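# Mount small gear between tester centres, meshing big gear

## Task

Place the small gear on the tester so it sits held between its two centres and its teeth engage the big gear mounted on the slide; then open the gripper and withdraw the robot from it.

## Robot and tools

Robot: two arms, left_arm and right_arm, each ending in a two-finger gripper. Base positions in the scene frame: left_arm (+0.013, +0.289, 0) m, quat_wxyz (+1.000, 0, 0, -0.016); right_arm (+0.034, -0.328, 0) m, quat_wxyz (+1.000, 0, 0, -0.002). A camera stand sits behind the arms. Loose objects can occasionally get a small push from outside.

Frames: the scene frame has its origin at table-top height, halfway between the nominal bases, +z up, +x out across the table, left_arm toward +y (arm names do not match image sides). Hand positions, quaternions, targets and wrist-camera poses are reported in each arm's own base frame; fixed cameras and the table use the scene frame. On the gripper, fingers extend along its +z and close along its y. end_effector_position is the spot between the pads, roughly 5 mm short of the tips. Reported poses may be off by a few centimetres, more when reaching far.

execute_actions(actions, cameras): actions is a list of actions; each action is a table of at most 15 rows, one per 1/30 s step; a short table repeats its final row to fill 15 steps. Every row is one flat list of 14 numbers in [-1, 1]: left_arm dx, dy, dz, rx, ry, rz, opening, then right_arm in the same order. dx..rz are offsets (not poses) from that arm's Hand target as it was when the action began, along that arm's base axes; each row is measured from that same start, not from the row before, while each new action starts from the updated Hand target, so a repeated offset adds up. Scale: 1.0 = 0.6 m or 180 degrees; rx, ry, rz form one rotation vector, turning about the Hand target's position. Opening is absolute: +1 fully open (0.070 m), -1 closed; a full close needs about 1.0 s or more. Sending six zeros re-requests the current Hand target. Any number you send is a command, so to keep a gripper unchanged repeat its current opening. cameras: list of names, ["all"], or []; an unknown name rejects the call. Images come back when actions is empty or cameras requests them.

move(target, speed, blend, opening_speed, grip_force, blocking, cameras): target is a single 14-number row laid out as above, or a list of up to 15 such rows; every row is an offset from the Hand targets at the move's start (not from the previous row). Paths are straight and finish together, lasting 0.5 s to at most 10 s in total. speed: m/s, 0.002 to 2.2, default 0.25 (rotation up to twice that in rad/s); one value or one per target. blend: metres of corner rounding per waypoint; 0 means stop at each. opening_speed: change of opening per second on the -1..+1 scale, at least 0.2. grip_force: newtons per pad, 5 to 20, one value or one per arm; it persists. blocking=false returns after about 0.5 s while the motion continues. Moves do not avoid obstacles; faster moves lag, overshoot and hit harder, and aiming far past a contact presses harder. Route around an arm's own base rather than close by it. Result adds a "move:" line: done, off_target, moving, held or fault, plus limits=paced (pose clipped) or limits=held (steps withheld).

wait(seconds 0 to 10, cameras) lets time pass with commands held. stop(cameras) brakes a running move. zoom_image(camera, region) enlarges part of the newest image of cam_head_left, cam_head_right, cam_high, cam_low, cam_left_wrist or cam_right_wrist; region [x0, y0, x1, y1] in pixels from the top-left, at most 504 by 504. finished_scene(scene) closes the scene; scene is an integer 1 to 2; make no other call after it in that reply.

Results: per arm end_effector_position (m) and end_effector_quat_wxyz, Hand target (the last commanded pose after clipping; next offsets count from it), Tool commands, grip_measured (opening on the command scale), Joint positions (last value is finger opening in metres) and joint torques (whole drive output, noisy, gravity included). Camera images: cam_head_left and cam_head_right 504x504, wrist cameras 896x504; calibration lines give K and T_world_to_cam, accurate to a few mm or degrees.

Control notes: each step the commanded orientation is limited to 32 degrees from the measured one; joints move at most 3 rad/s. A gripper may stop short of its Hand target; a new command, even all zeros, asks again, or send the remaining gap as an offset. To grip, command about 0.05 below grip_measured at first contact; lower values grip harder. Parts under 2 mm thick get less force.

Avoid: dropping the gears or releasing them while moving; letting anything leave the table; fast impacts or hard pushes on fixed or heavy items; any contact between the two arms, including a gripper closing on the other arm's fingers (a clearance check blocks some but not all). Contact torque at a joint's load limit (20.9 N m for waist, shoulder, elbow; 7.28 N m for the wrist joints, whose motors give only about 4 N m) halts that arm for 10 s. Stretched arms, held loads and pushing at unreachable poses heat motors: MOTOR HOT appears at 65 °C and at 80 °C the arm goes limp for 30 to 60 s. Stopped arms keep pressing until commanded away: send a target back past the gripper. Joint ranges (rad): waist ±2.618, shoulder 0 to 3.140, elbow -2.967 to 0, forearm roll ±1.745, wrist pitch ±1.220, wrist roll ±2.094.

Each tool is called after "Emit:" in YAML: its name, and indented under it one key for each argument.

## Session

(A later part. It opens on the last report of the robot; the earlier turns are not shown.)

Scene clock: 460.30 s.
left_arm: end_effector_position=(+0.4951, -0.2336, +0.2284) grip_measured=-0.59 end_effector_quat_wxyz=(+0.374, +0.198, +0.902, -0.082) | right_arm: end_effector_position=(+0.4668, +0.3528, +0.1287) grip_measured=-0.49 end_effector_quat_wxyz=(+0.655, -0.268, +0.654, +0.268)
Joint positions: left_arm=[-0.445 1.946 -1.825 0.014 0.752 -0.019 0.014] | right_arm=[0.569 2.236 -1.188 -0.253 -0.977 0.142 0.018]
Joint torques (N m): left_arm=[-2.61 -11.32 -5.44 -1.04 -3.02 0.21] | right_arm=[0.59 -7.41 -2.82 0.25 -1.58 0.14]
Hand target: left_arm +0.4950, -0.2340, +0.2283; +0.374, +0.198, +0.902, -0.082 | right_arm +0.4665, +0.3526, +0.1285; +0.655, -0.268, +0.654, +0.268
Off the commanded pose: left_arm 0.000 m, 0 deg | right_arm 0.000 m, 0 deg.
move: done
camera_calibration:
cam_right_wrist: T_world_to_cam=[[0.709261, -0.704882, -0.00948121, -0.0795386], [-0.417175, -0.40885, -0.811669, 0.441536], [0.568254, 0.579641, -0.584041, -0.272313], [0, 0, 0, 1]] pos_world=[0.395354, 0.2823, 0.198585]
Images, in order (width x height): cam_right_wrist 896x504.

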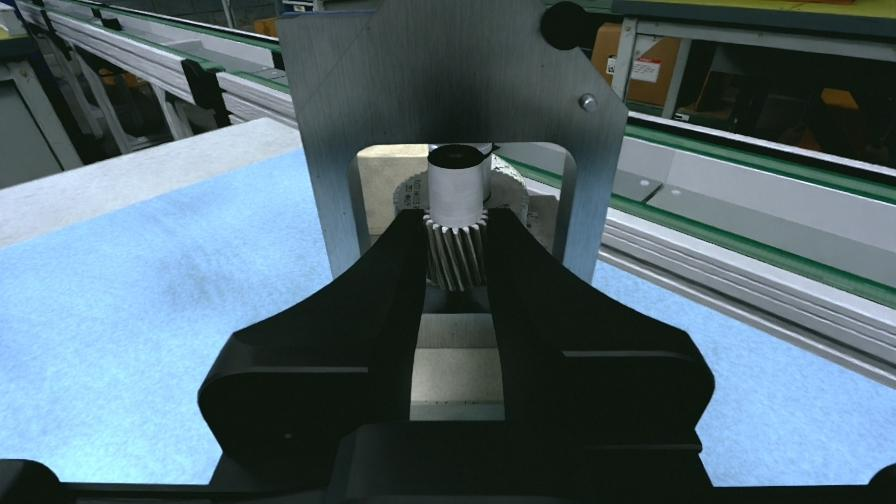

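Emit:
move:
  target: [0,0,0,0,0,0,-0.85,0.0143,0.0138,0,0,0,0,-0.65]
  speed: 0.04
  cameras: ["cam_right_wrist","cam_left_wrist"]

Emit:
zoom_image:
  camera: "cam_right_wrist"
  region: [340, 0, 580, 300]

Emit:
zoom_image:
  camera: "cam_left_wrist"
  region: [300, 130, 600, 430]

Scene clock: 466.40 s.
left_arm: end_effector_position=(+0.4951, -0.2336, +0.2284) grip_measured=-0.59 end_effector_quat_wxyz=(+0.374, +0.198, +0.902, -0.082) | right_arm: end_effector_position=(+0.4754, +0.3604, +0.1288) grip_measured=-0.49 end_effector_quat_wxyz=(+0.655, -0.268, +0.654, +0.267)
Joint positions: left_arm=[-0.445 1.946 -1.825 0.014 0.752 -0.019 0.014] | right_arm=[0.574 2.261 -1.247 -0.251 -0.944 0.148 0.018]
Joint torques (N m): left_arm=[-2.56 -11.28 -5.29 -1.03 -2.92 0.18] | right_arm=[1.16 -6.68 -4.01 0.33 -1.1 0.21]
Hand target: left_arm +0.4950, -0.2340, +0.2283; +0.374, +0.198, +0.902, -0.082 | right_arm +0.4751, +0.3609, +0.1285; +0.655, -0.268, +0.654, +0.268
Off the commanded pose: left_arm 0.000 m, 0 deg | right_arm 0.001 m, 0 deg.
move: done
camera_calibration:
cam_left_wrist: T_world_to_cam=[[-0.451923, -0.892005, 0.00966946, 0.0108991], [-0.879791, 0.443891, -0.170086, 0.575816], [0.147425, -0.0853727, -0.985382, 0.258331], [0, 0, 0, 1]] pos_world=[0.473439, -0.223823, 0.352388]
cam_right_wrist: T_world_to_cam=[[0.708478, -0.705664, -0.00982085, -0.0796694], [-0.417734, -0.408103, -0.811758, 0.448338], [0.56882, 0.579215, -0.583912, -0.281677], [0, 0, 0, 1]] pos_world=[0.403954, 0.2899, 0.198685]
Images, in order (width x height): cam_left_wrist 896x504, cam_right_wrist 896x504.

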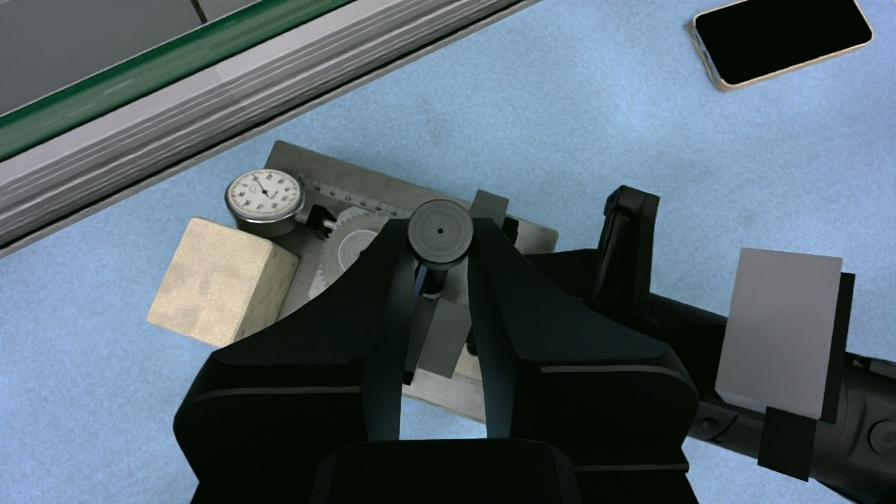

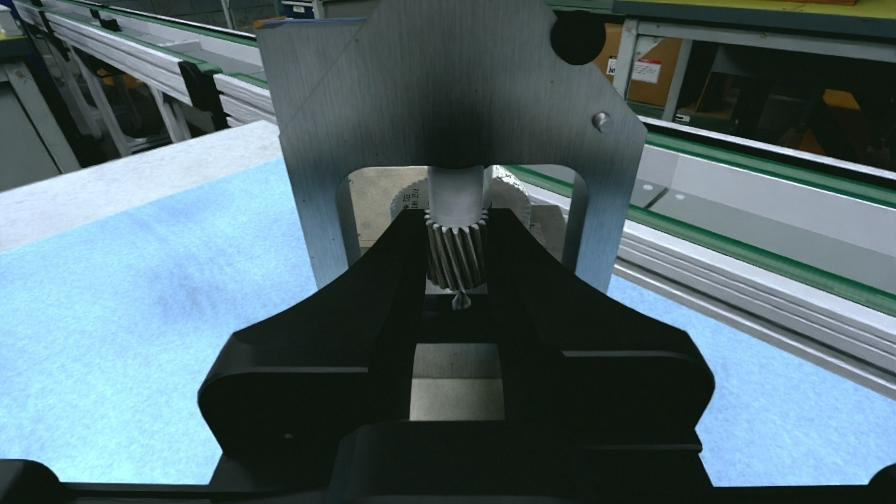

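Scaled by 1.680 from the camera's 896x504 image, which has a finer 1280x720 frame.

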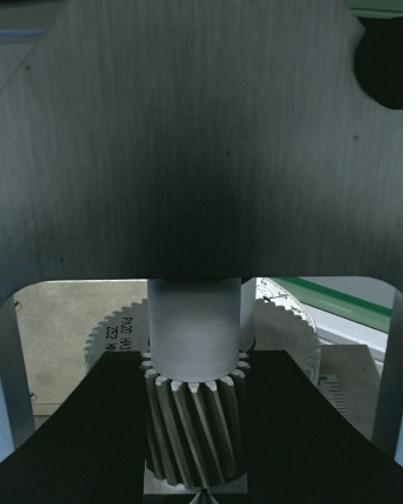

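Scaled by 1.680 from the camera's 896x504 image, which has a finer 1280x720 frame.

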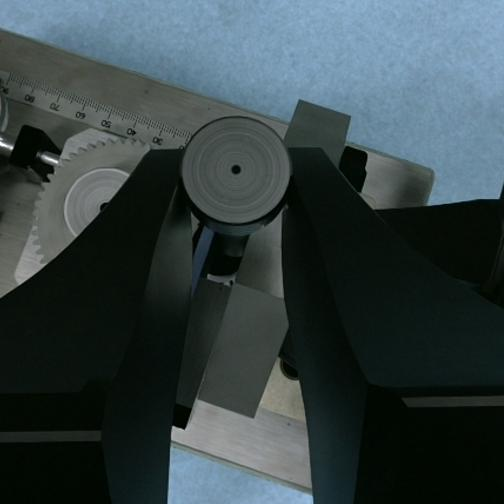

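Emit:
zoom_image:
  camera: "cam_right_wrist"
  region: [410, 200, 510, 330]

Scaled by 3.877 from the camera's 896x504 image, which has a finer 1280x720 frame.

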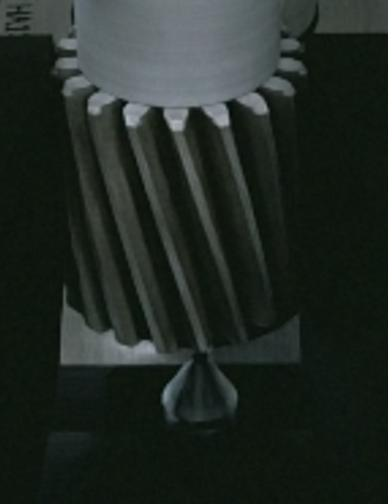

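Emit:
move:
  target: [0,0,0,0,0,0,-0.85,0.0018,-0.0018,-0.0075,0,0,0,-0.65]
  speed: 0.03
  cameras: ["cam_right_wrist"]

Emit:
zoom_image:
  camera: "cam_right_wrist"
  region: [410, 200, 510, 330]

Scene clock: 481.00 s.
left_arm: end_effector_position=(+0.4951, -0.2336, +0.2284) grip_measured=-0.59 end_effector_quat_wxyz=(+0.374, +0.198, +0.902, -0.082) | right_arm: end_effector_position=(+0.4760, +0.3603, +0.1261) grip_measured=-0.49 end_effector_quat_wxyz=(+0.656, -0.268, +0.652, +0.269)
Joint positions: left_arm=[-0.445 1.946 -1.825 0.014 0.752 -0.019 0.014] | right_arm=[0.572 2.273 -1.249 -0.253 -0.958 0.148 0.018]
Joint torques (N m): left_arm=[-2.56 -11.17 -5.23 -0.92 -2.92 0.17] | right_arm=[-0.39 -3.94 -2.25 0.07 0.92 -0.07]
Hand target: left_arm +0.4950, -0.2340, +0.2283; +0.374, +0.198, +0.902, -0.082 | right_arm +0.4762, +0.3598, +0.1240; +0.655, -0.268, +0.654, +0.268
Off the commanded pose: left_arm 0.000 m, 0 deg | right_arm 0.002 m, 0 deg.
move: done
camera_calibration:
cam_right_wrist: T_world_to_cam=[[0.709647, -0.704482, -0.0103401, -0.0811213], [-0.414635, -0.405719, -0.814537, 0.444345], [0.569631, 0.582321, -0.58002, -0.285529], [0, 0, 0, 1]] pos_world=[0.404455, 0.289401, 0.195484]
Images, in order (width x height): cam_right_wrist 896x504.

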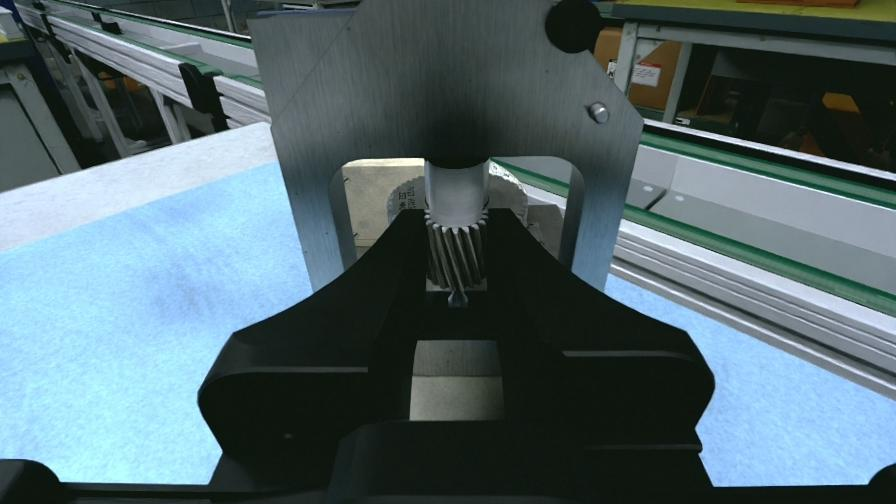

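Scaled by 3.877 from the camera's 896x504 image, which has a finer 1280x720 frame.

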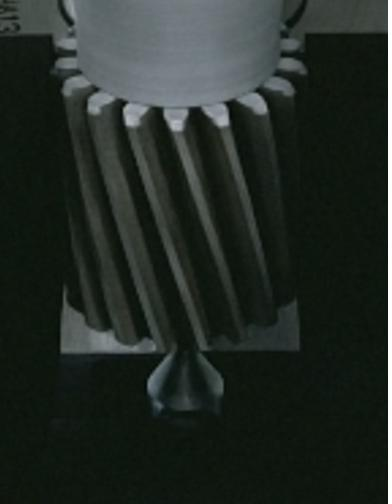

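Emit:
move:
  target: [0,0,0,0,0,0,-0.85,-0.0012,-0.0024,0,0,0,0,-0.65]
  speed: 0.02

Emit:
move:
  target: [0,0,0,0,0,0,-0.85,0.0048,0.0048,0,0,0,0,-0.65]
  speed: 0.02
  cameras: ["cam_right_wrist"]

Emit:
zoom_image:
  camera: "cam_right_wrist"
  region: [410, 200, 510, 330]

Scene clock: 491.23 s.
left_arm: end_effector_position=(+0.4951, -0.2336, +0.2284) grip_measured=-0.59 end_effector_quat_wxyz=(+0.374, +0.198, +0.902, -0.082) | right_arm: end_effector_position=(+0.4750, +0.3589, +0.1236) grip_measured=-0.49 end_effector_quat_wxyz=(+0.654, -0.269, +0.654, +0.268)
Joint positions: left_arm=[-0.445 1.946 -1.825 0.014 0.752 -0.019 0.014] | right_arm=[0.57 2.272 -1.241 -0.255 -0.959 0.148 0.018]
Joint torques (N m): left_arm=[-2.66 -10.79 -4.75 -0.83 -2.88 0.1] | right_arm=[-0.17 -5.61 -2.44 0.15 -0.08 0.2]
Hand target: left_arm +0.4951, -0.2340, +0.2283; +0.374, +0.198, +0.902, -0.082 | right_arm +0.4755, +0.3584, +0.1240; +0.655, -0.268, +0.654, +0.268
Off the commanded pose: left_arm 0.000 m, 0 deg | right_arm 0.001 m, 0 deg.
move: done

Scene clock: 491.93 s.
left_arm: end_effector_position=(+0.4951, -0.2336, +0.2284) grip_measured=-0.59 end_effector_quat_wxyz=(+0.374, +0.198, +0.902, -0.082) | right_arm: end_effector_position=(+0.4787, +0.3607, +0.1239) grip_measured=-0.49 end_effector_quat_wxyz=(+0.655, -0.268, +0.654, +0.267)
Joint positions: left_arm=[-0.445 1.946 -1.825 0.014 0.752 -0.019 0.014] | right_arm=[0.57 2.281 -1.262 -0.254 -0.948 0.15 0.018]
Joint torques (N m): left_arm=[-2.58 -10.81 -4.75 -0.84 -2.87 0.1] | right_arm=[1.85 -5.36 -3.23 0.08 -0.08 0.17]
Hand target: left_arm +0.4951, -0.2340, +0.2283; +0.374, +0.198, +0.902, -0.082 | right_arm +0.4783, +0.3612, +0.1240; +0.655, -0.268, +0.654, +0.268
Off the commanded pose: left_arm 0.000 m, 0 deg | right_arm 0.001 m, 0 deg.
move: done
camera_calibration:
cam_right_wrist: T_world_to_cam=[[0.708268, -0.70587, -0.0102266, -0.0816189], [-0.418507, -0.408175, -0.811323, 0.446276], [0.568514, 0.578914, -0.584509, -0.286318], [0, 0, 0, 1]] pos_world=[0.407354, 0.2903, 0.193884]
Images, in order (width x height): cam_right_wrist 896x504.

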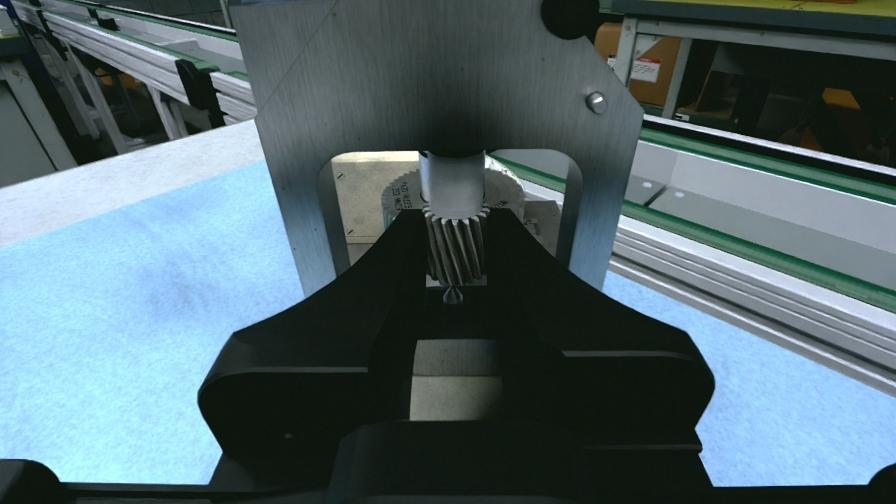

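Scaled by 3.877 from the camera's 896x504 image, which has a finer 1280x720 frame.

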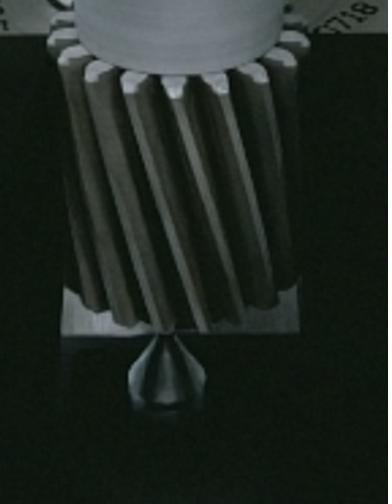

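Emit:
move:
  target:
    - [0,0,0,0,0,0,-0.85,0,0,0.0075,0,0,0,-0.65]
    - [0,0,0,0,0,0,-0.85,-0.0055,-0.0047,0.0075,0,0,0,-0.65]
  speed: 0.04
  cameras: ["cam_right_wrist"]

Emit:
zoom_image:
  camera: "cam_right_wrist"
  region: [410, 200, 510, 330]

Scene clock: 526.13 s.
left_arm: end_effector_position=(+0.4951, -0.2336, +0.2284) grip_measured=-0.59 end_effector_quat_wxyz=(+0.374, +0.198, +0.902, -0.082) | right_arm: end_effector_position=(+0.4748, +0.3586, +0.1293) grip_measured=-0.49 end_effector_quat_wxyz=(+0.655, -0.268, +0.653, +0.268)
Joint positions: left_arm=[-0.445 1.946 -1.825 0.014 0.752 -0.019 0.014] | right_arm=[0.57 2.258 -1.239 -0.256 -0.95 0.152 0.018]
Joint torques (N m): left_arm=[-2.69 -10.26 -4.74 -1.04 -2.8 -0.04] | right_arm=[-0.07 -8.49 -4.97 0.39 -2.11 -0.08]
Hand target: left_arm +0.4950, -0.2340, +0.2283; +0.374, +0.198, +0.902, -0.082 | right_arm +0.4750, +0.3584, +0.1285; +0.655, -0.268, +0.654, +0.268
Off the commanded pose: left_arm 0.000 m, 0 deg | right_arm 0.001 m, 0 deg.
move: done
camera_calibration:
cam_right_wrist: T_world_to_cam=[[0.70955, -0.704569, -0.0109784, -0.08117], [-0.416962, -0.407249, -0.812583, 0.447122], [0.56805, 0.581146, -0.582742, -0.280482], [0, 0, 0, 1]] pos_world=[0.403355, 0.2879, 0.198984]
Images, in order (width x height): cam_right_wrist 896x504.

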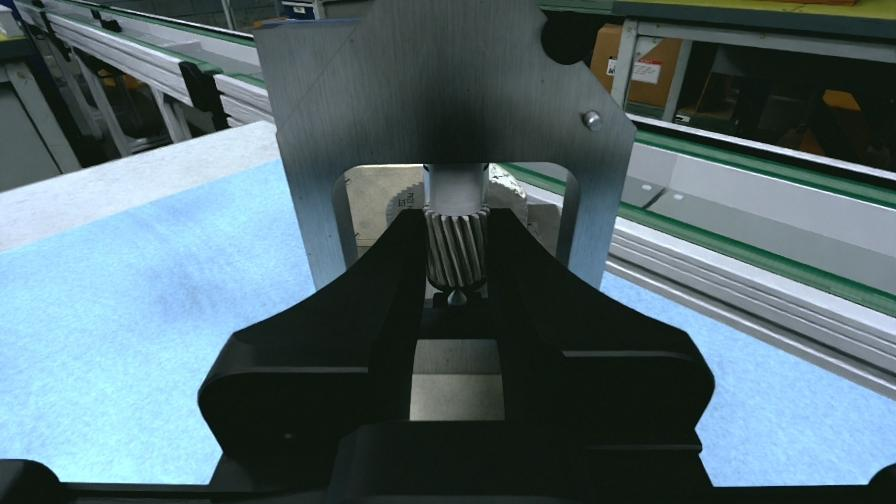

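Scaled by 3.877 from the camera's 896x504 image, which has a finer 1280x720 frame.

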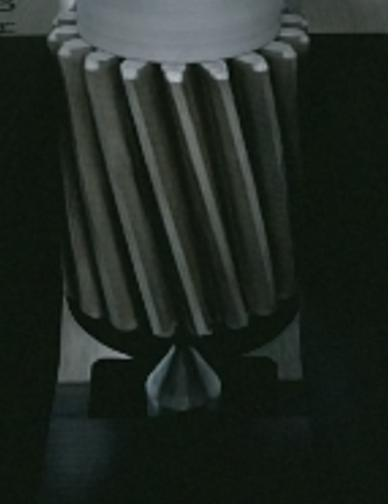

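Emit:
zoom_image:
  camera: "cam_right_wrist"
  region: [400, 140, 520, 310]

Scaled by 2.965 from the camera's 896x504 image, which has a finer 1280x720 frame.

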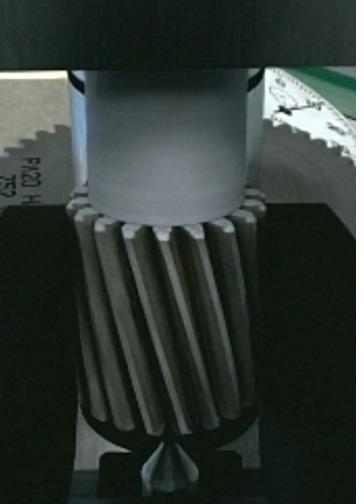

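Emit:
move:
  target: [0,0,0,0,0,0,-0.85,0,0,-0.0125,0,0,0,-0.65]
  speed: 0.03
  cameras: ["cam_right_wrist"]

Emit:
zoom_image:
  camera: "cam_right_wrist"
  region: [400, 140, 520, 310]

Scene clock: 559.50 s.
left_arm: end_effector_position=(+0.4951, -0.2336, +0.2284) grip_measured=-0.59 end_effector_quat_wxyz=(+0.374, +0.198, +0.902, -0.082) | right_arm: end_effector_position=(+0.4749, +0.3587, +0.1231) grip_measured=-0.49 end_effector_quat_wxyz=(+0.657, -0.268, +0.652, +0.268)
Joint positions: left_arm=[-0.445 1.946 -1.825 0.014 0.752 -0.019 0.014] | right_arm=[0.57 2.277 -1.24 -0.252 -0.971 0.145 0.018]
Joint torques (N m): left_arm=[-2.75 -10.25 -4.69 -0.9 -2.75 -0.09] | right_arm=[1.08 -3.15 -2.28 0.11 1.34 0.12]
Hand target: left_arm +0.4950, -0.2340, +0.2283; +0.374, +0.198, +0.902, -0.082 | right_arm +0.4750, +0.3584, +0.1210; +0.655, -0.268, +0.654, +0.268
Off the commanded pose: left_arm 0.000 m, 0 deg | right_arm 0.002 m, 0 deg.
move: done
camera_calibration:
cam_right_wrist: T_world_to_cam=[[0.709549, -0.704588, -0.00980692, -0.0814621], [-0.414384, -0.405965, -0.814542, 0.440726], [0.569935, 0.582021, -0.580022, -0.285863], [0, 0, 0, 1]] pos_world=[0.403355, 0.2879, 0.192385]
Images, in order (width x height): cam_right_wrist 896x504.

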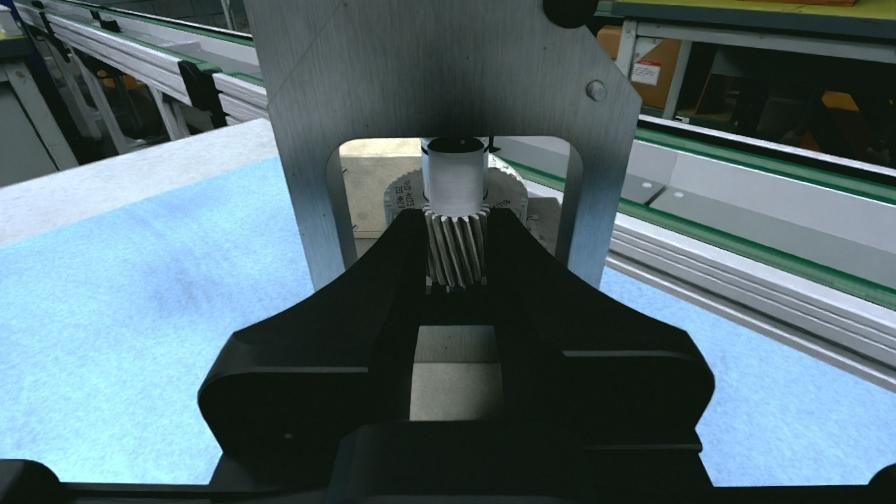

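Scaled by 2.965 from the camera's 896x504 image, which has a finer 1280x720 frame.

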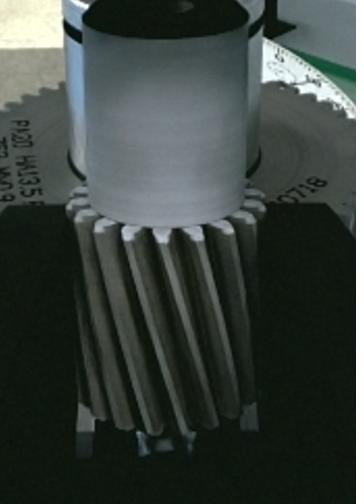

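Emit:
move:
  target:
    - [0,0,-0.015,0,0,0,-0.85,0,0,0.0033,0,0,0,-0.65]
  speed: 0.04
  cameras: ["cam_right_wrist","cam_left_wrist"]

Emit:
zoom_image:
  camera: "cam_right_wrist"
  region: [400, 120, 520, 310]

Scene clock: 565.50 s.
left_arm: end_effector_position=(+0.4954, -0.2338, +0.2220) grip_measured=-0.59 end_effector_quat_wxyz=(+0.377, +0.198, +0.901, -0.083) | right_arm: end_effector_position=(+0.4749, +0.3585, +0.1216) grip_measured=-0.49 end_effector_quat_wxyz=(+0.654, -0.268, +0.655, +0.268)
Joint positions: left_arm=[-0.445 1.942 -1.789 0.014 0.714 -0.019 0.014] | right_arm=[0.57 2.275 -1.239 -0.253 -0.963 0.146 0.018]
Joint torques (N m): left_arm=[-2.63 -7.6 -3.45 -0.73 -2.06 -0.11] | right_arm=[1.45 -0.84 1.15 -0.2 3.29 0.37]
Hand target: left_arm +0.4951, -0.2340, +0.2193; +0.374, +0.198, +0.902, -0.082 | right_arm +0.4750, +0.3584, +0.1230; +0.655, -0.268, +0.654, +0.268
Off the commanded pose: left_arm 0.003 m, 0 deg | right_arm 0.001 m, 0 deg.
move: done
camera_calibration:
cam_left_wrist: T_world_to_cam=[[-0.452457, -0.891735, 0.00957201, 0.0112183], [-0.878536, 0.443865, -0.176519, 0.575922], [0.153159, -0.0882764, -0.984251, 0.24823], [0, 0, 0, 1]] pos_world=[0.473025, -0.223715, 0.345874]
cam_right_wrist: T_world_to_cam=[[0.709136, -0.704984, -0.0111344, -0.0810755], [-0.41991, -0.409593, -0.809882, 0.442867], [0.566393, 0.578992, -0.586487, -0.283013], [0, 0, 0, 1]] pos_world=[0.403754, 0.2881, 0.191784]
Images, in order (width x height): cam_left_wrist 896x504, cam_right_wrist 896x504.

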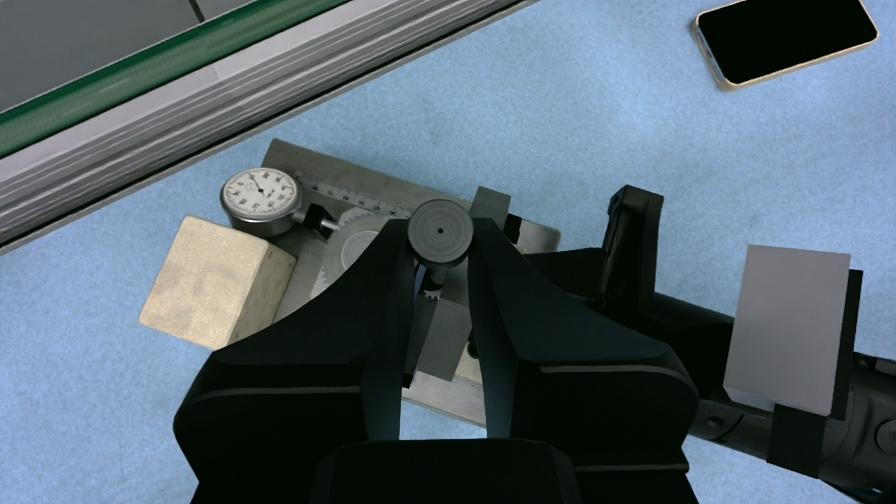

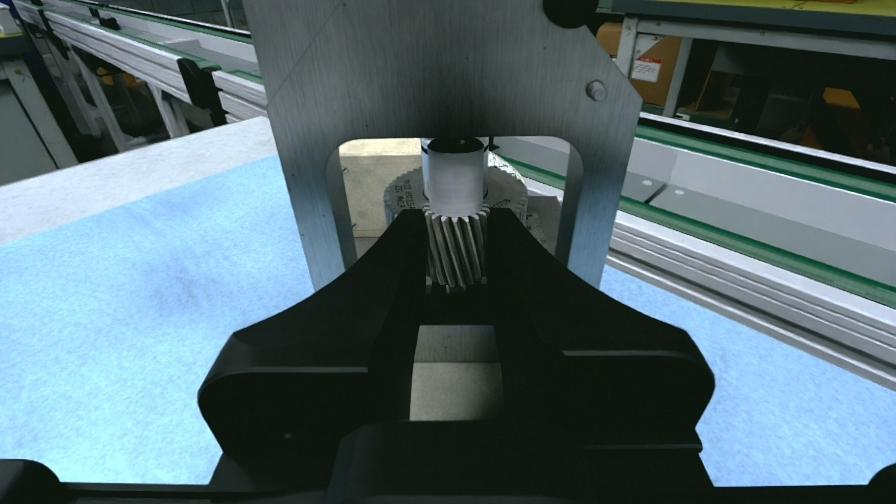

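Scaled by 2.653 from the camera's 896x504 image, which has a finer 1280x720 frame.

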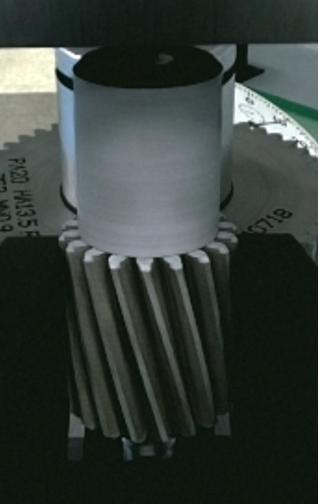

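Emit:
zoom_image:
  camera: "cam_right_wrist"
  region: [425, 125, 495, 165]

Scaled by 7.200 from the camera's 896x504 image, which has a finer 1280x720 frame.

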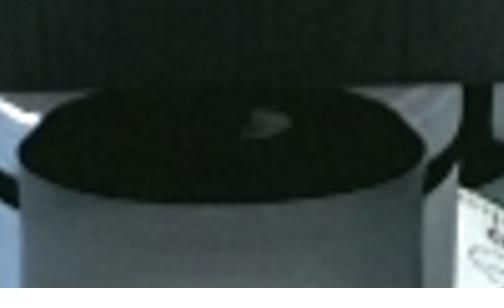

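Emit:
move:
  target:
    - [0,0,0.008,0,0,0,-0.85,0,0,0,0,0,0,-0.65]
    - [0,0,0.008,0,0,0,-0.85,-0.001,-0.001,0,0.0163,-0.0166,0,-0.65]
    - [0,0,0,0,0,0,-0.85,-0.001,-0.001,0,0.0163,-0.0166,0,-0.65]
  speed: 0.03
  cameras: ["cam_right_wrist"]

Emit:
zoom_image:
  camera: "cam_right_wrist"
  region: [400, 120, 520, 310]

Scene clock: 592.73 s.
left_arm: end_effector_position=(+0.4953, -0.2337, +0.2219) grip_measured=-0.59 end_effector_quat_wxyz=(+0.376, +0.198, +0.901, -0.082) | right_arm: end_effector_position=(+0.4742, +0.3582, +0.1239) grip_measured=-0.49 end_effector_quat_wxyz=(+0.679, -0.258, +0.629, +0.278)
Joint positions: left_arm=[-0.445 1.942 -1.79 0.014 0.715 -0.019 0.014] | right_arm=[0.57 2.316 -1.24 -0.236 -1.078 0.128 0.018]
Joint torques (N m): left_arm=[-1.69 -6.96 -2.77 -0.74 -1.17 -0.01] | right_arm=[0.54 -3.63 -3.21 0.16 1.18 0.17]
Hand target: left_arm +0.4951, -0.2340, +0.2193; +0.374, +0.198, +0.902, -0.082 | right_arm +0.4744, +0.3578, +0.1230; +0.678, -0.258, +0.630, +0.277
Off the commanded pose: left_arm 0.003 m, 0 deg | right_arm 0.001 m, 0 deg.
move: done
camera_calibration:
cam_right_wrist: T_world_to_cam=[[0.710295, -0.703844, -0.00918776, -0.0819887], [-0.372718, -0.364997, -0.853146, 0.411214], [0.597128, 0.60941, -0.521591, -0.314594], [0, 0, 0, 1]] pos_world=[0.399356, 0.284101, 0.185983]
Images, in order (width x height): cam_right_wrist 896x504.

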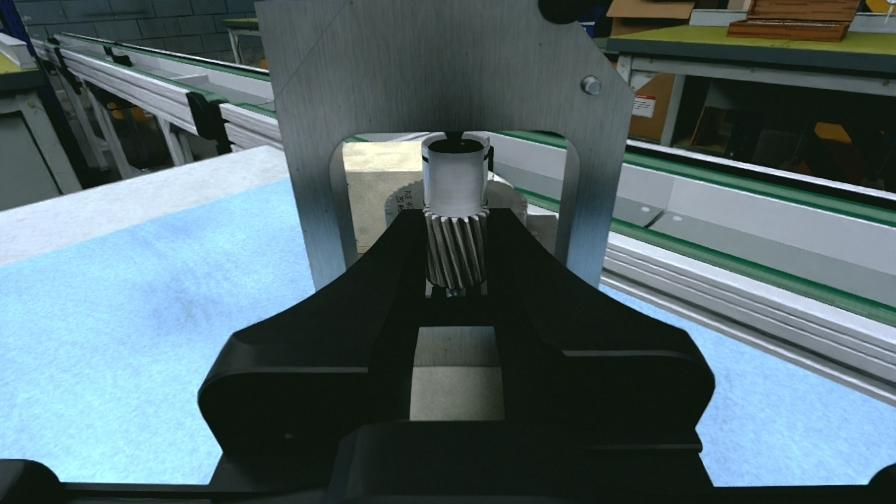

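Scaled by 2.653 from the camera's 896x504 image, which has a finer 1280x720 frame.

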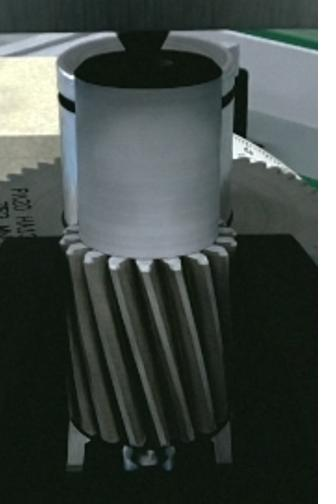

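Emit:
zoom_image:
  camera: "cam_right_wrist"
  region: [425, 120, 495, 160]

Scaled by 7.200 from the camera's 896x504 image, which has a finer 1280x720 frame.

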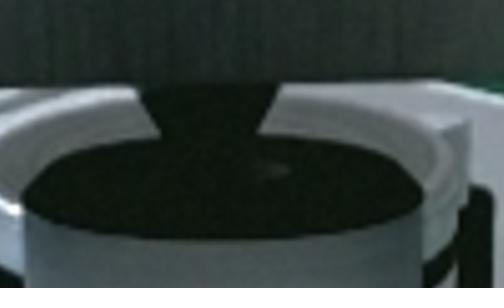

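Emit:
move:
  target: [0,0,0,0,0,0,-0.85,0,0,0,0.0117,-0.0119,0,-0.65]
  speed: 0.03

Emit:
move:
  target: [0,0,0,0,0,0,-0.85,0,0,0,-0.0195,0.0198,0,-0.65]
  speed: 0.03
  cameras: ["cam_right_wrist"]

Emit:
zoom_image:
  camera: "cam_right_wrist"
  region: [400, 120, 520, 310]

Scene clock: 619.53 s.
left_arm: end_effector_position=(+0.4953, -0.2337, +0.2191) grip_measured=-0.59 end_effector_quat_wxyz=(+0.374, +0.198, +0.902, -0.082) | right_arm: end_effector_position=(+0.4743, +0.3578, +0.1238) grip_measured=-0.49 end_effector_quat_wxyz=(+0.695, -0.251, +0.611, +0.284)
Joint positions: left_arm=[-0.445 1.945 -1.788 0.014 0.716 -0.019 0.014] | right_arm=[0.57 2.351 -1.249 -0.225 -1.156 0.118 0.018]
Joint torques (N m): left_arm=[-2.29 0.71 1.57 -0.83 2.27 0] | right_arm=[0.96 1.11 -1.54 0.39 4.15 0.27]
Hand target: left_arm +0.4951, -0.2340, +0.2193; +0.374, +0.198, +0.902, -0.082 | right_arm +0.4744, +0.3578, +0.1230; +0.695, -0.251, +0.612, +0.284
Off the commanded pose: left_arm 0.000 m, 0 deg | right_arm 0.001 m, 0 deg.
move: done

Scene clock: 621.27 s.
left_arm: end_effector_position=(+0.4951, -0.2336, +0.2187) grip_measured=-0.59 end_effector_quat_wxyz=(+0.373, +0.198, +0.903, -0.082) | right_arm: end_effector_position=(+0.4743, +0.3581, +0.1225) grip_measured=-0.49 end_effector_quat_wxyz=(+0.667, -0.263, +0.642, +0.273)
Joint positions: left_arm=[-0.445 1.945 -1.787 0.014 0.716 -0.019 0.014] | right_arm=[0.57 2.295 -1.237 -0.243 -1.023 0.135 0.018]
Joint torques (N m): left_arm=[-2.15 -3.12 -0.68 -0.76 1.19 0.02] | right_arm=[-0.43 -1.69 2.03 -0.3 2.39 0.15]
Hand target: left_arm +0.4951, -0.2340, +0.2193; +0.374, +0.198, +0.902, -0.082 | right_arm +0.4744, +0.3578, +0.1230; +0.667, -0.263, +0.641, +0.273
Off the commanded pose: left_arm 0.001 m, 0 deg | right_arm 0.001 m, 0 deg.
move: done
camera_calibration:
cam_right_wrist: T_world_to_cam=[[0.709417, -0.704721, -0.00979527, -0.081258], [-0.396543, -0.387619, -0.832169, 0.426912], [0.58265, 0.59424, -0.554435, -0.299013], [0, 0, 0, 1]] pos_world=[0.401155, 0.285901, 0.188684]
Images, in order (width x height): cam_right_wrist 896x504.

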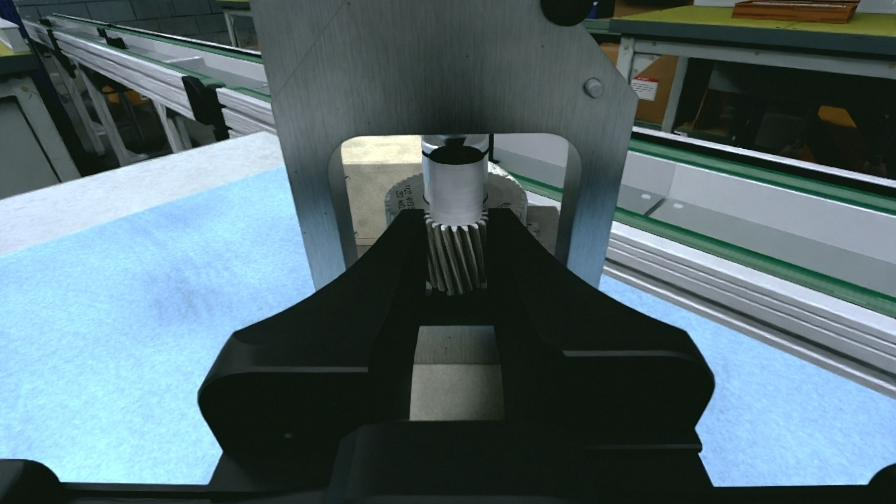

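Scaled by 2.653 from the camera's 896x504 image, which has a finer 1280x720 frame.

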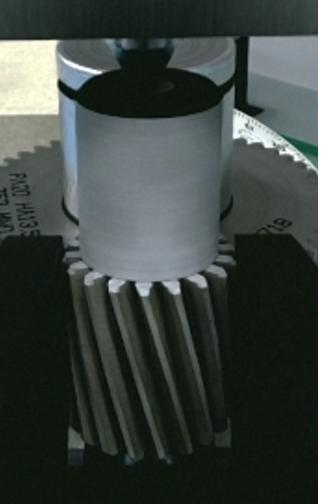

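Emit:
move:
  target: [0,0,-0.006,0,0,0,-0.85,0,0,0,0,0,0,-0.65]
  speed: 0.03
  cameras: ["cam_right_wrist"]

Emit:
zoom_image:
  camera: "cam_right_wrist"
  region: [380, 100, 540, 330]

Scene clock: 647.67 s.
left_arm: end_effector_position=(+0.4953, -0.2338, +0.2172) grip_measured=-0.59 end_effector_quat_wxyz=(+0.375, +0.198, +0.902, -0.082) | right_arm: end_effector_position=(+0.4744, +0.3577, +0.1225) grip_measured=-0.49 end_effector_quat_wxyz=(+0.667, -0.263, +0.642, +0.272)
Joint positions: left_arm=[-0.445 1.943 -1.775 0.014 0.701 -0.019 0.014] | right_arm=[0.569 2.295 -1.236 -0.244 -1.025 0.135 0.018]
Joint torques (N m): left_arm=[-1.59 -8.37 -3.62 -0.85 -2.28 -0.13] | right_arm=[0.14 -3.2 -2.3 0.42 1.52 0.09]
Hand target: left_arm +0.4951, -0.2340, +0.2157; +0.374, +0.198, +0.902, -0.082 | right_arm +0.4744, +0.3578, +0.1230; +0.667, -0.263, +0.641, +0.273
Off the commanded pose: left_arm 0.002 m, 0 deg | right_arm 0.001 m, 0 deg.
move: done
camera_calibration:
cam_right_wrist: T_world_to_cam=[[0.709161, -0.70498, -0.00971648, -0.0815201], [-0.396139, -0.387012, -0.832644, 0.426429], [0.583237, 0.594327, -0.553724, -0.299225], [0, 0, 0, 1]] pos_world=[0.401255, 0.2854, 0.188584]
Images, in order (width x height): cam_right_wrist 896x504.

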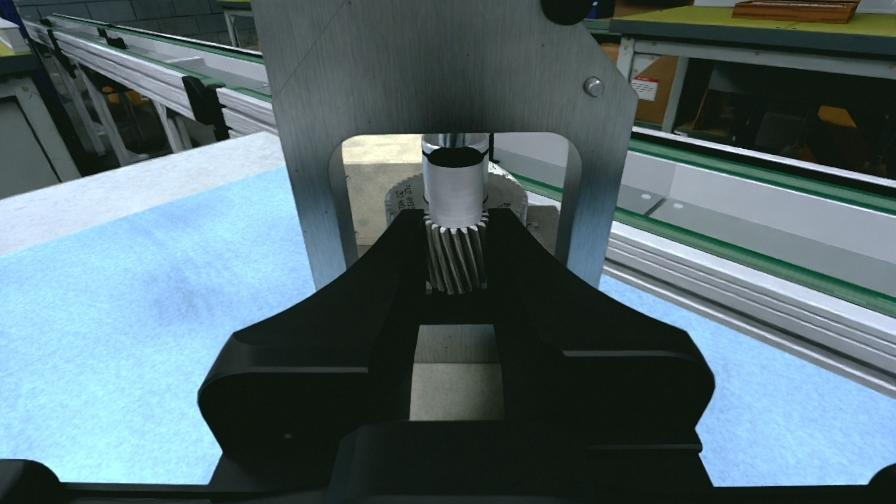

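Scaled by 2.191 from the camera's 896x504 image, which has a finer 1280x720 frame.

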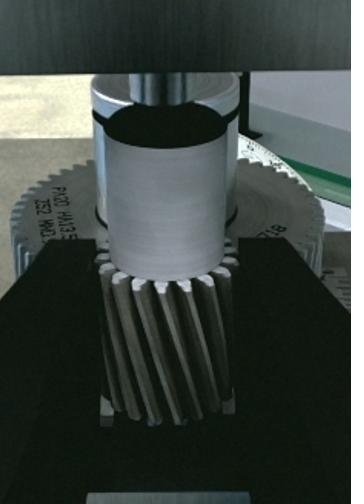

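Emit:
move:
  target: [0,0,-0.006,0,0,0,-0.85,0,0,0,0,0,0,-0.65]
  speed: 0.03
  cameras: ["cam_right_wrist"]

Emit:
zoom_image:
  camera: "cam_right_wrist"
  region: [415, 125, 495, 185]

Scene clock: 653.70 s.
left_arm: end_effector_position=(+0.4953, -0.2338, +0.2149) grip_measured=-0.59 end_effector_quat_wxyz=(+0.377, +0.198, +0.901, -0.083) | right_arm: end_effector_position=(+0.4744, +0.3577, +0.1225) grip_measured=-0.49 end_effector_quat_wxyz=(+0.667, -0.263, +0.642, +0.272)
Joint positions: left_arm=[-0.445 1.941 -1.761 0.014 0.686 -0.019 0.014] | right_arm=[0.569 2.295 -1.236 -0.244 -1.025 0.135 0.018]
Joint torques (N m): left_arm=[-1.89 -2.07 -0.3 -0.61 0.33 -0.12] | right_arm=[0.1 -3.27 -2.27 0.62 1.52 0.49]
Hand target: left_arm +0.4951, -0.2340, +0.2121; +0.374, +0.198, +0.902, -0.082 | right_arm +0.4744, +0.3578, +0.1230; +0.667, -0.263, +0.641, +0.273
Off the commanded pose: left_arm 0.003 m, 0 deg | right_arm 0.001 m, 0 deg.
move: done
camera_calibration:
cam_right_wrist: T_world_to_cam=[[0.709161, -0.70498, -0.00971648, -0.0815201], [-0.396139, -0.387012, -0.832644, 0.426429], [0.583237, 0.594327, -0.553724, -0.299225], [0, 0, 0, 1]] pos_world=[0.401255, 0.2854, 0.188584]
Images, in order (width x height): cam_right_wrist 896x504.

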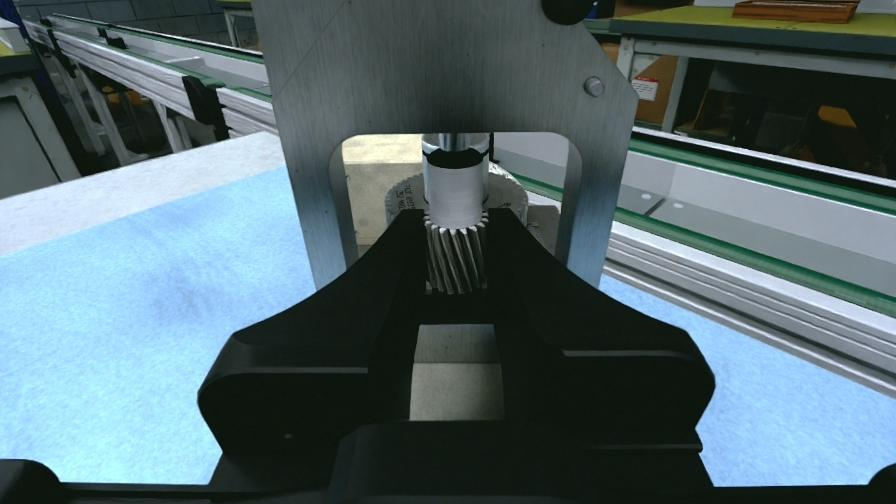

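Scaled by 6.300 from the camera's 896x504 image, which has a finer 1280x720 frame.

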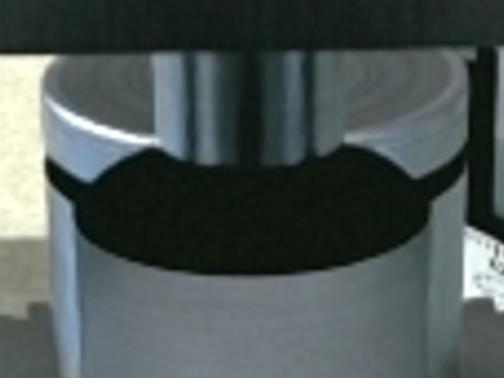

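Emit:
move:
  target: [0,0,0,0,0,0,-0.85,0,0,0,0,0,0,-0.42]
  opening_speed: 0.3
  cameras: ["cam_right_wrist"]

Emit:
zoom_image:
  camera: "cam_right_wrist"
  region: [400, 120, 520, 310]

Scene clock: 660.87 s.
left_arm: end_effector_position=(+0.4950, -0.2337, +0.2136) grip_measured=-0.59 end_effector_quat_wxyz=(+0.375, +0.198, +0.902, -0.082) | right_arm: end_effector_position=(+0.4746, +0.3578, +0.1227) grip_measured=-0.42 end_effector_quat_wxyz=(+0.667, -0.263, +0.642, +0.273)
Joint positions: left_arm=[-0.445 1.942 -1.759 0.014 0.687 -0.019 0.014] | right_arm=[0.569 2.295 -1.236 -0.244 -1.024 0.136 0.02]
Joint torques (N m): left_arm=[-2.1 2.36 3.52 -0.62 4.27 -0.09] | right_arm=[-0.56 -3.44 -1.37 0.38 0.9 0.02]
Hand target: left_arm +0.4951, -0.2340, +0.2121; +0.374, +0.198, +0.902, -0.082 | right_arm +0.4744, +0.3578, +0.1230; +0.667, -0.263, +0.641, +0.273
Off the commanded pose: left_arm 0.002 m, 0 deg | right_arm 0.000 m, 0 deg.
move: done
camera_calibration:
cam_right_wrist: T_world_to_cam=[[0.70909, -0.70504, -0.010503, -0.0814659], [-0.396664, -0.386539, -0.832613, 0.426744], [0.582966, 0.594564, -0.553755, -0.299184], [0, 0, 0, 1]] pos_world=[0.401455, 0.2854, 0.188783]
Images, in order (width x height): cam_right_wrist 896x504.

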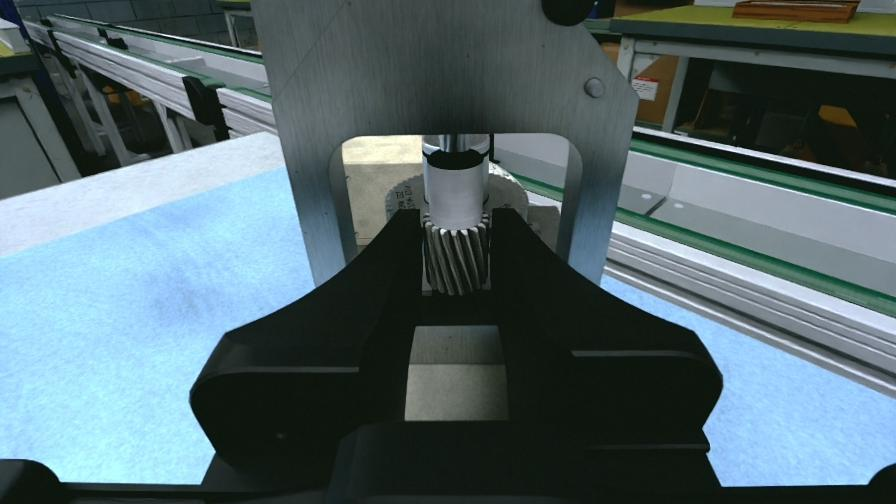

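Scaled by 2.653 from the camera's 896x504 image, which has a finer 1280x720 frame.

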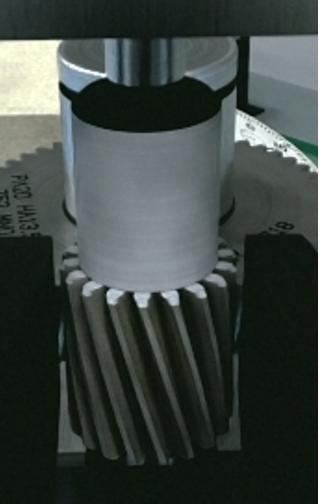

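Emit:
move:
  target:
    - [0,0,0.002,0,0,0,-0.85,0,0,0,0,0,0,-0.42]
    - [0,0,0.002,0,0,0,0.4,0,0,0,0,0,0,-0.42]
    - [-0.048,0.022,0.055,0,0,0,0.4,0,0,0,0,0,0,-0.42]
    - [-0.12,0.08,0.18,0,0,0,0.4,0,0,0,0,0,0,-0.42]
  speed: [0.03,0.03,0.08,0.2]
  cameras: ["cam_right_wrist"]

Emit:
zoom_image:
  camera: "cam_right_wrist"
  region: [400, 120, 520, 310]

Scene clock: 670.07 s.
left_arm: end_effector_position=(+0.4228, -0.1860, +0.3211) grip_measured=+0.40 end_effector_quat_wxyz=(+0.375, +0.198, +0.902, -0.082) | right_arm: end_effector_position=(+0.4745, +0.3578, +0.1228) grip_measured=-0.42 end_effector_quat_wxyz=(+0.667, -0.263, +0.642, +0.273)
Joint positions: left_arm=[-0.405 1.666 -1.803 -0.023 1.008 0.032 0.049] | right_arm=[0.569 2.295 -1.236 -0.244 -1.025 0.136 0.02]
Joint torques (N m): left_arm=[0.06 -4.99 -2.42 -0.26 -1.16 0.04] | right_arm=[0.75 -3.05 -1.32 0.08 1.04 0.28]
Hand target: left_arm +0.4231, -0.1860, +0.3201; +0.374, +0.198, +0.902, -0.082 | right_arm +0.4744, +0.3578, +0.1230; +0.667, -0.263, +0.641, +0.273
Off the commanded pose: left_arm 0.001 m, 0 deg | right_arm 0.000 m, 0 deg.
move: done
camera_calibration:
cam_right_wrist: T_world_to_cam=[[0.709165, -0.704964, -0.0104795, -0.0814503], [-0.396109, -0.386085, -0.833088, 0.426525], [0.583251, 0.594948, -0.553041, -0.299429], [0, 0, 0, 1]] pos_world=[0.401355, 0.2854, 0.188883]
Images, in order (width x height): cam_right_wrist 896x504.

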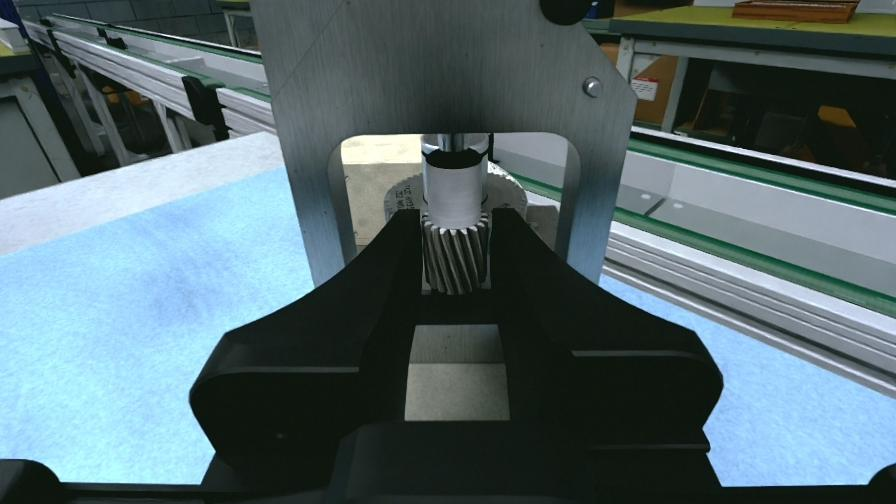

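Scaled by 2.653 from the camera's 896x504 image, which has a finer 1280x720 frame.

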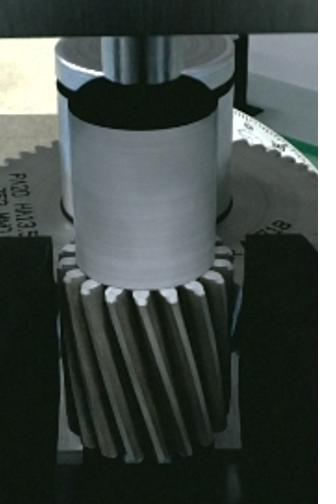

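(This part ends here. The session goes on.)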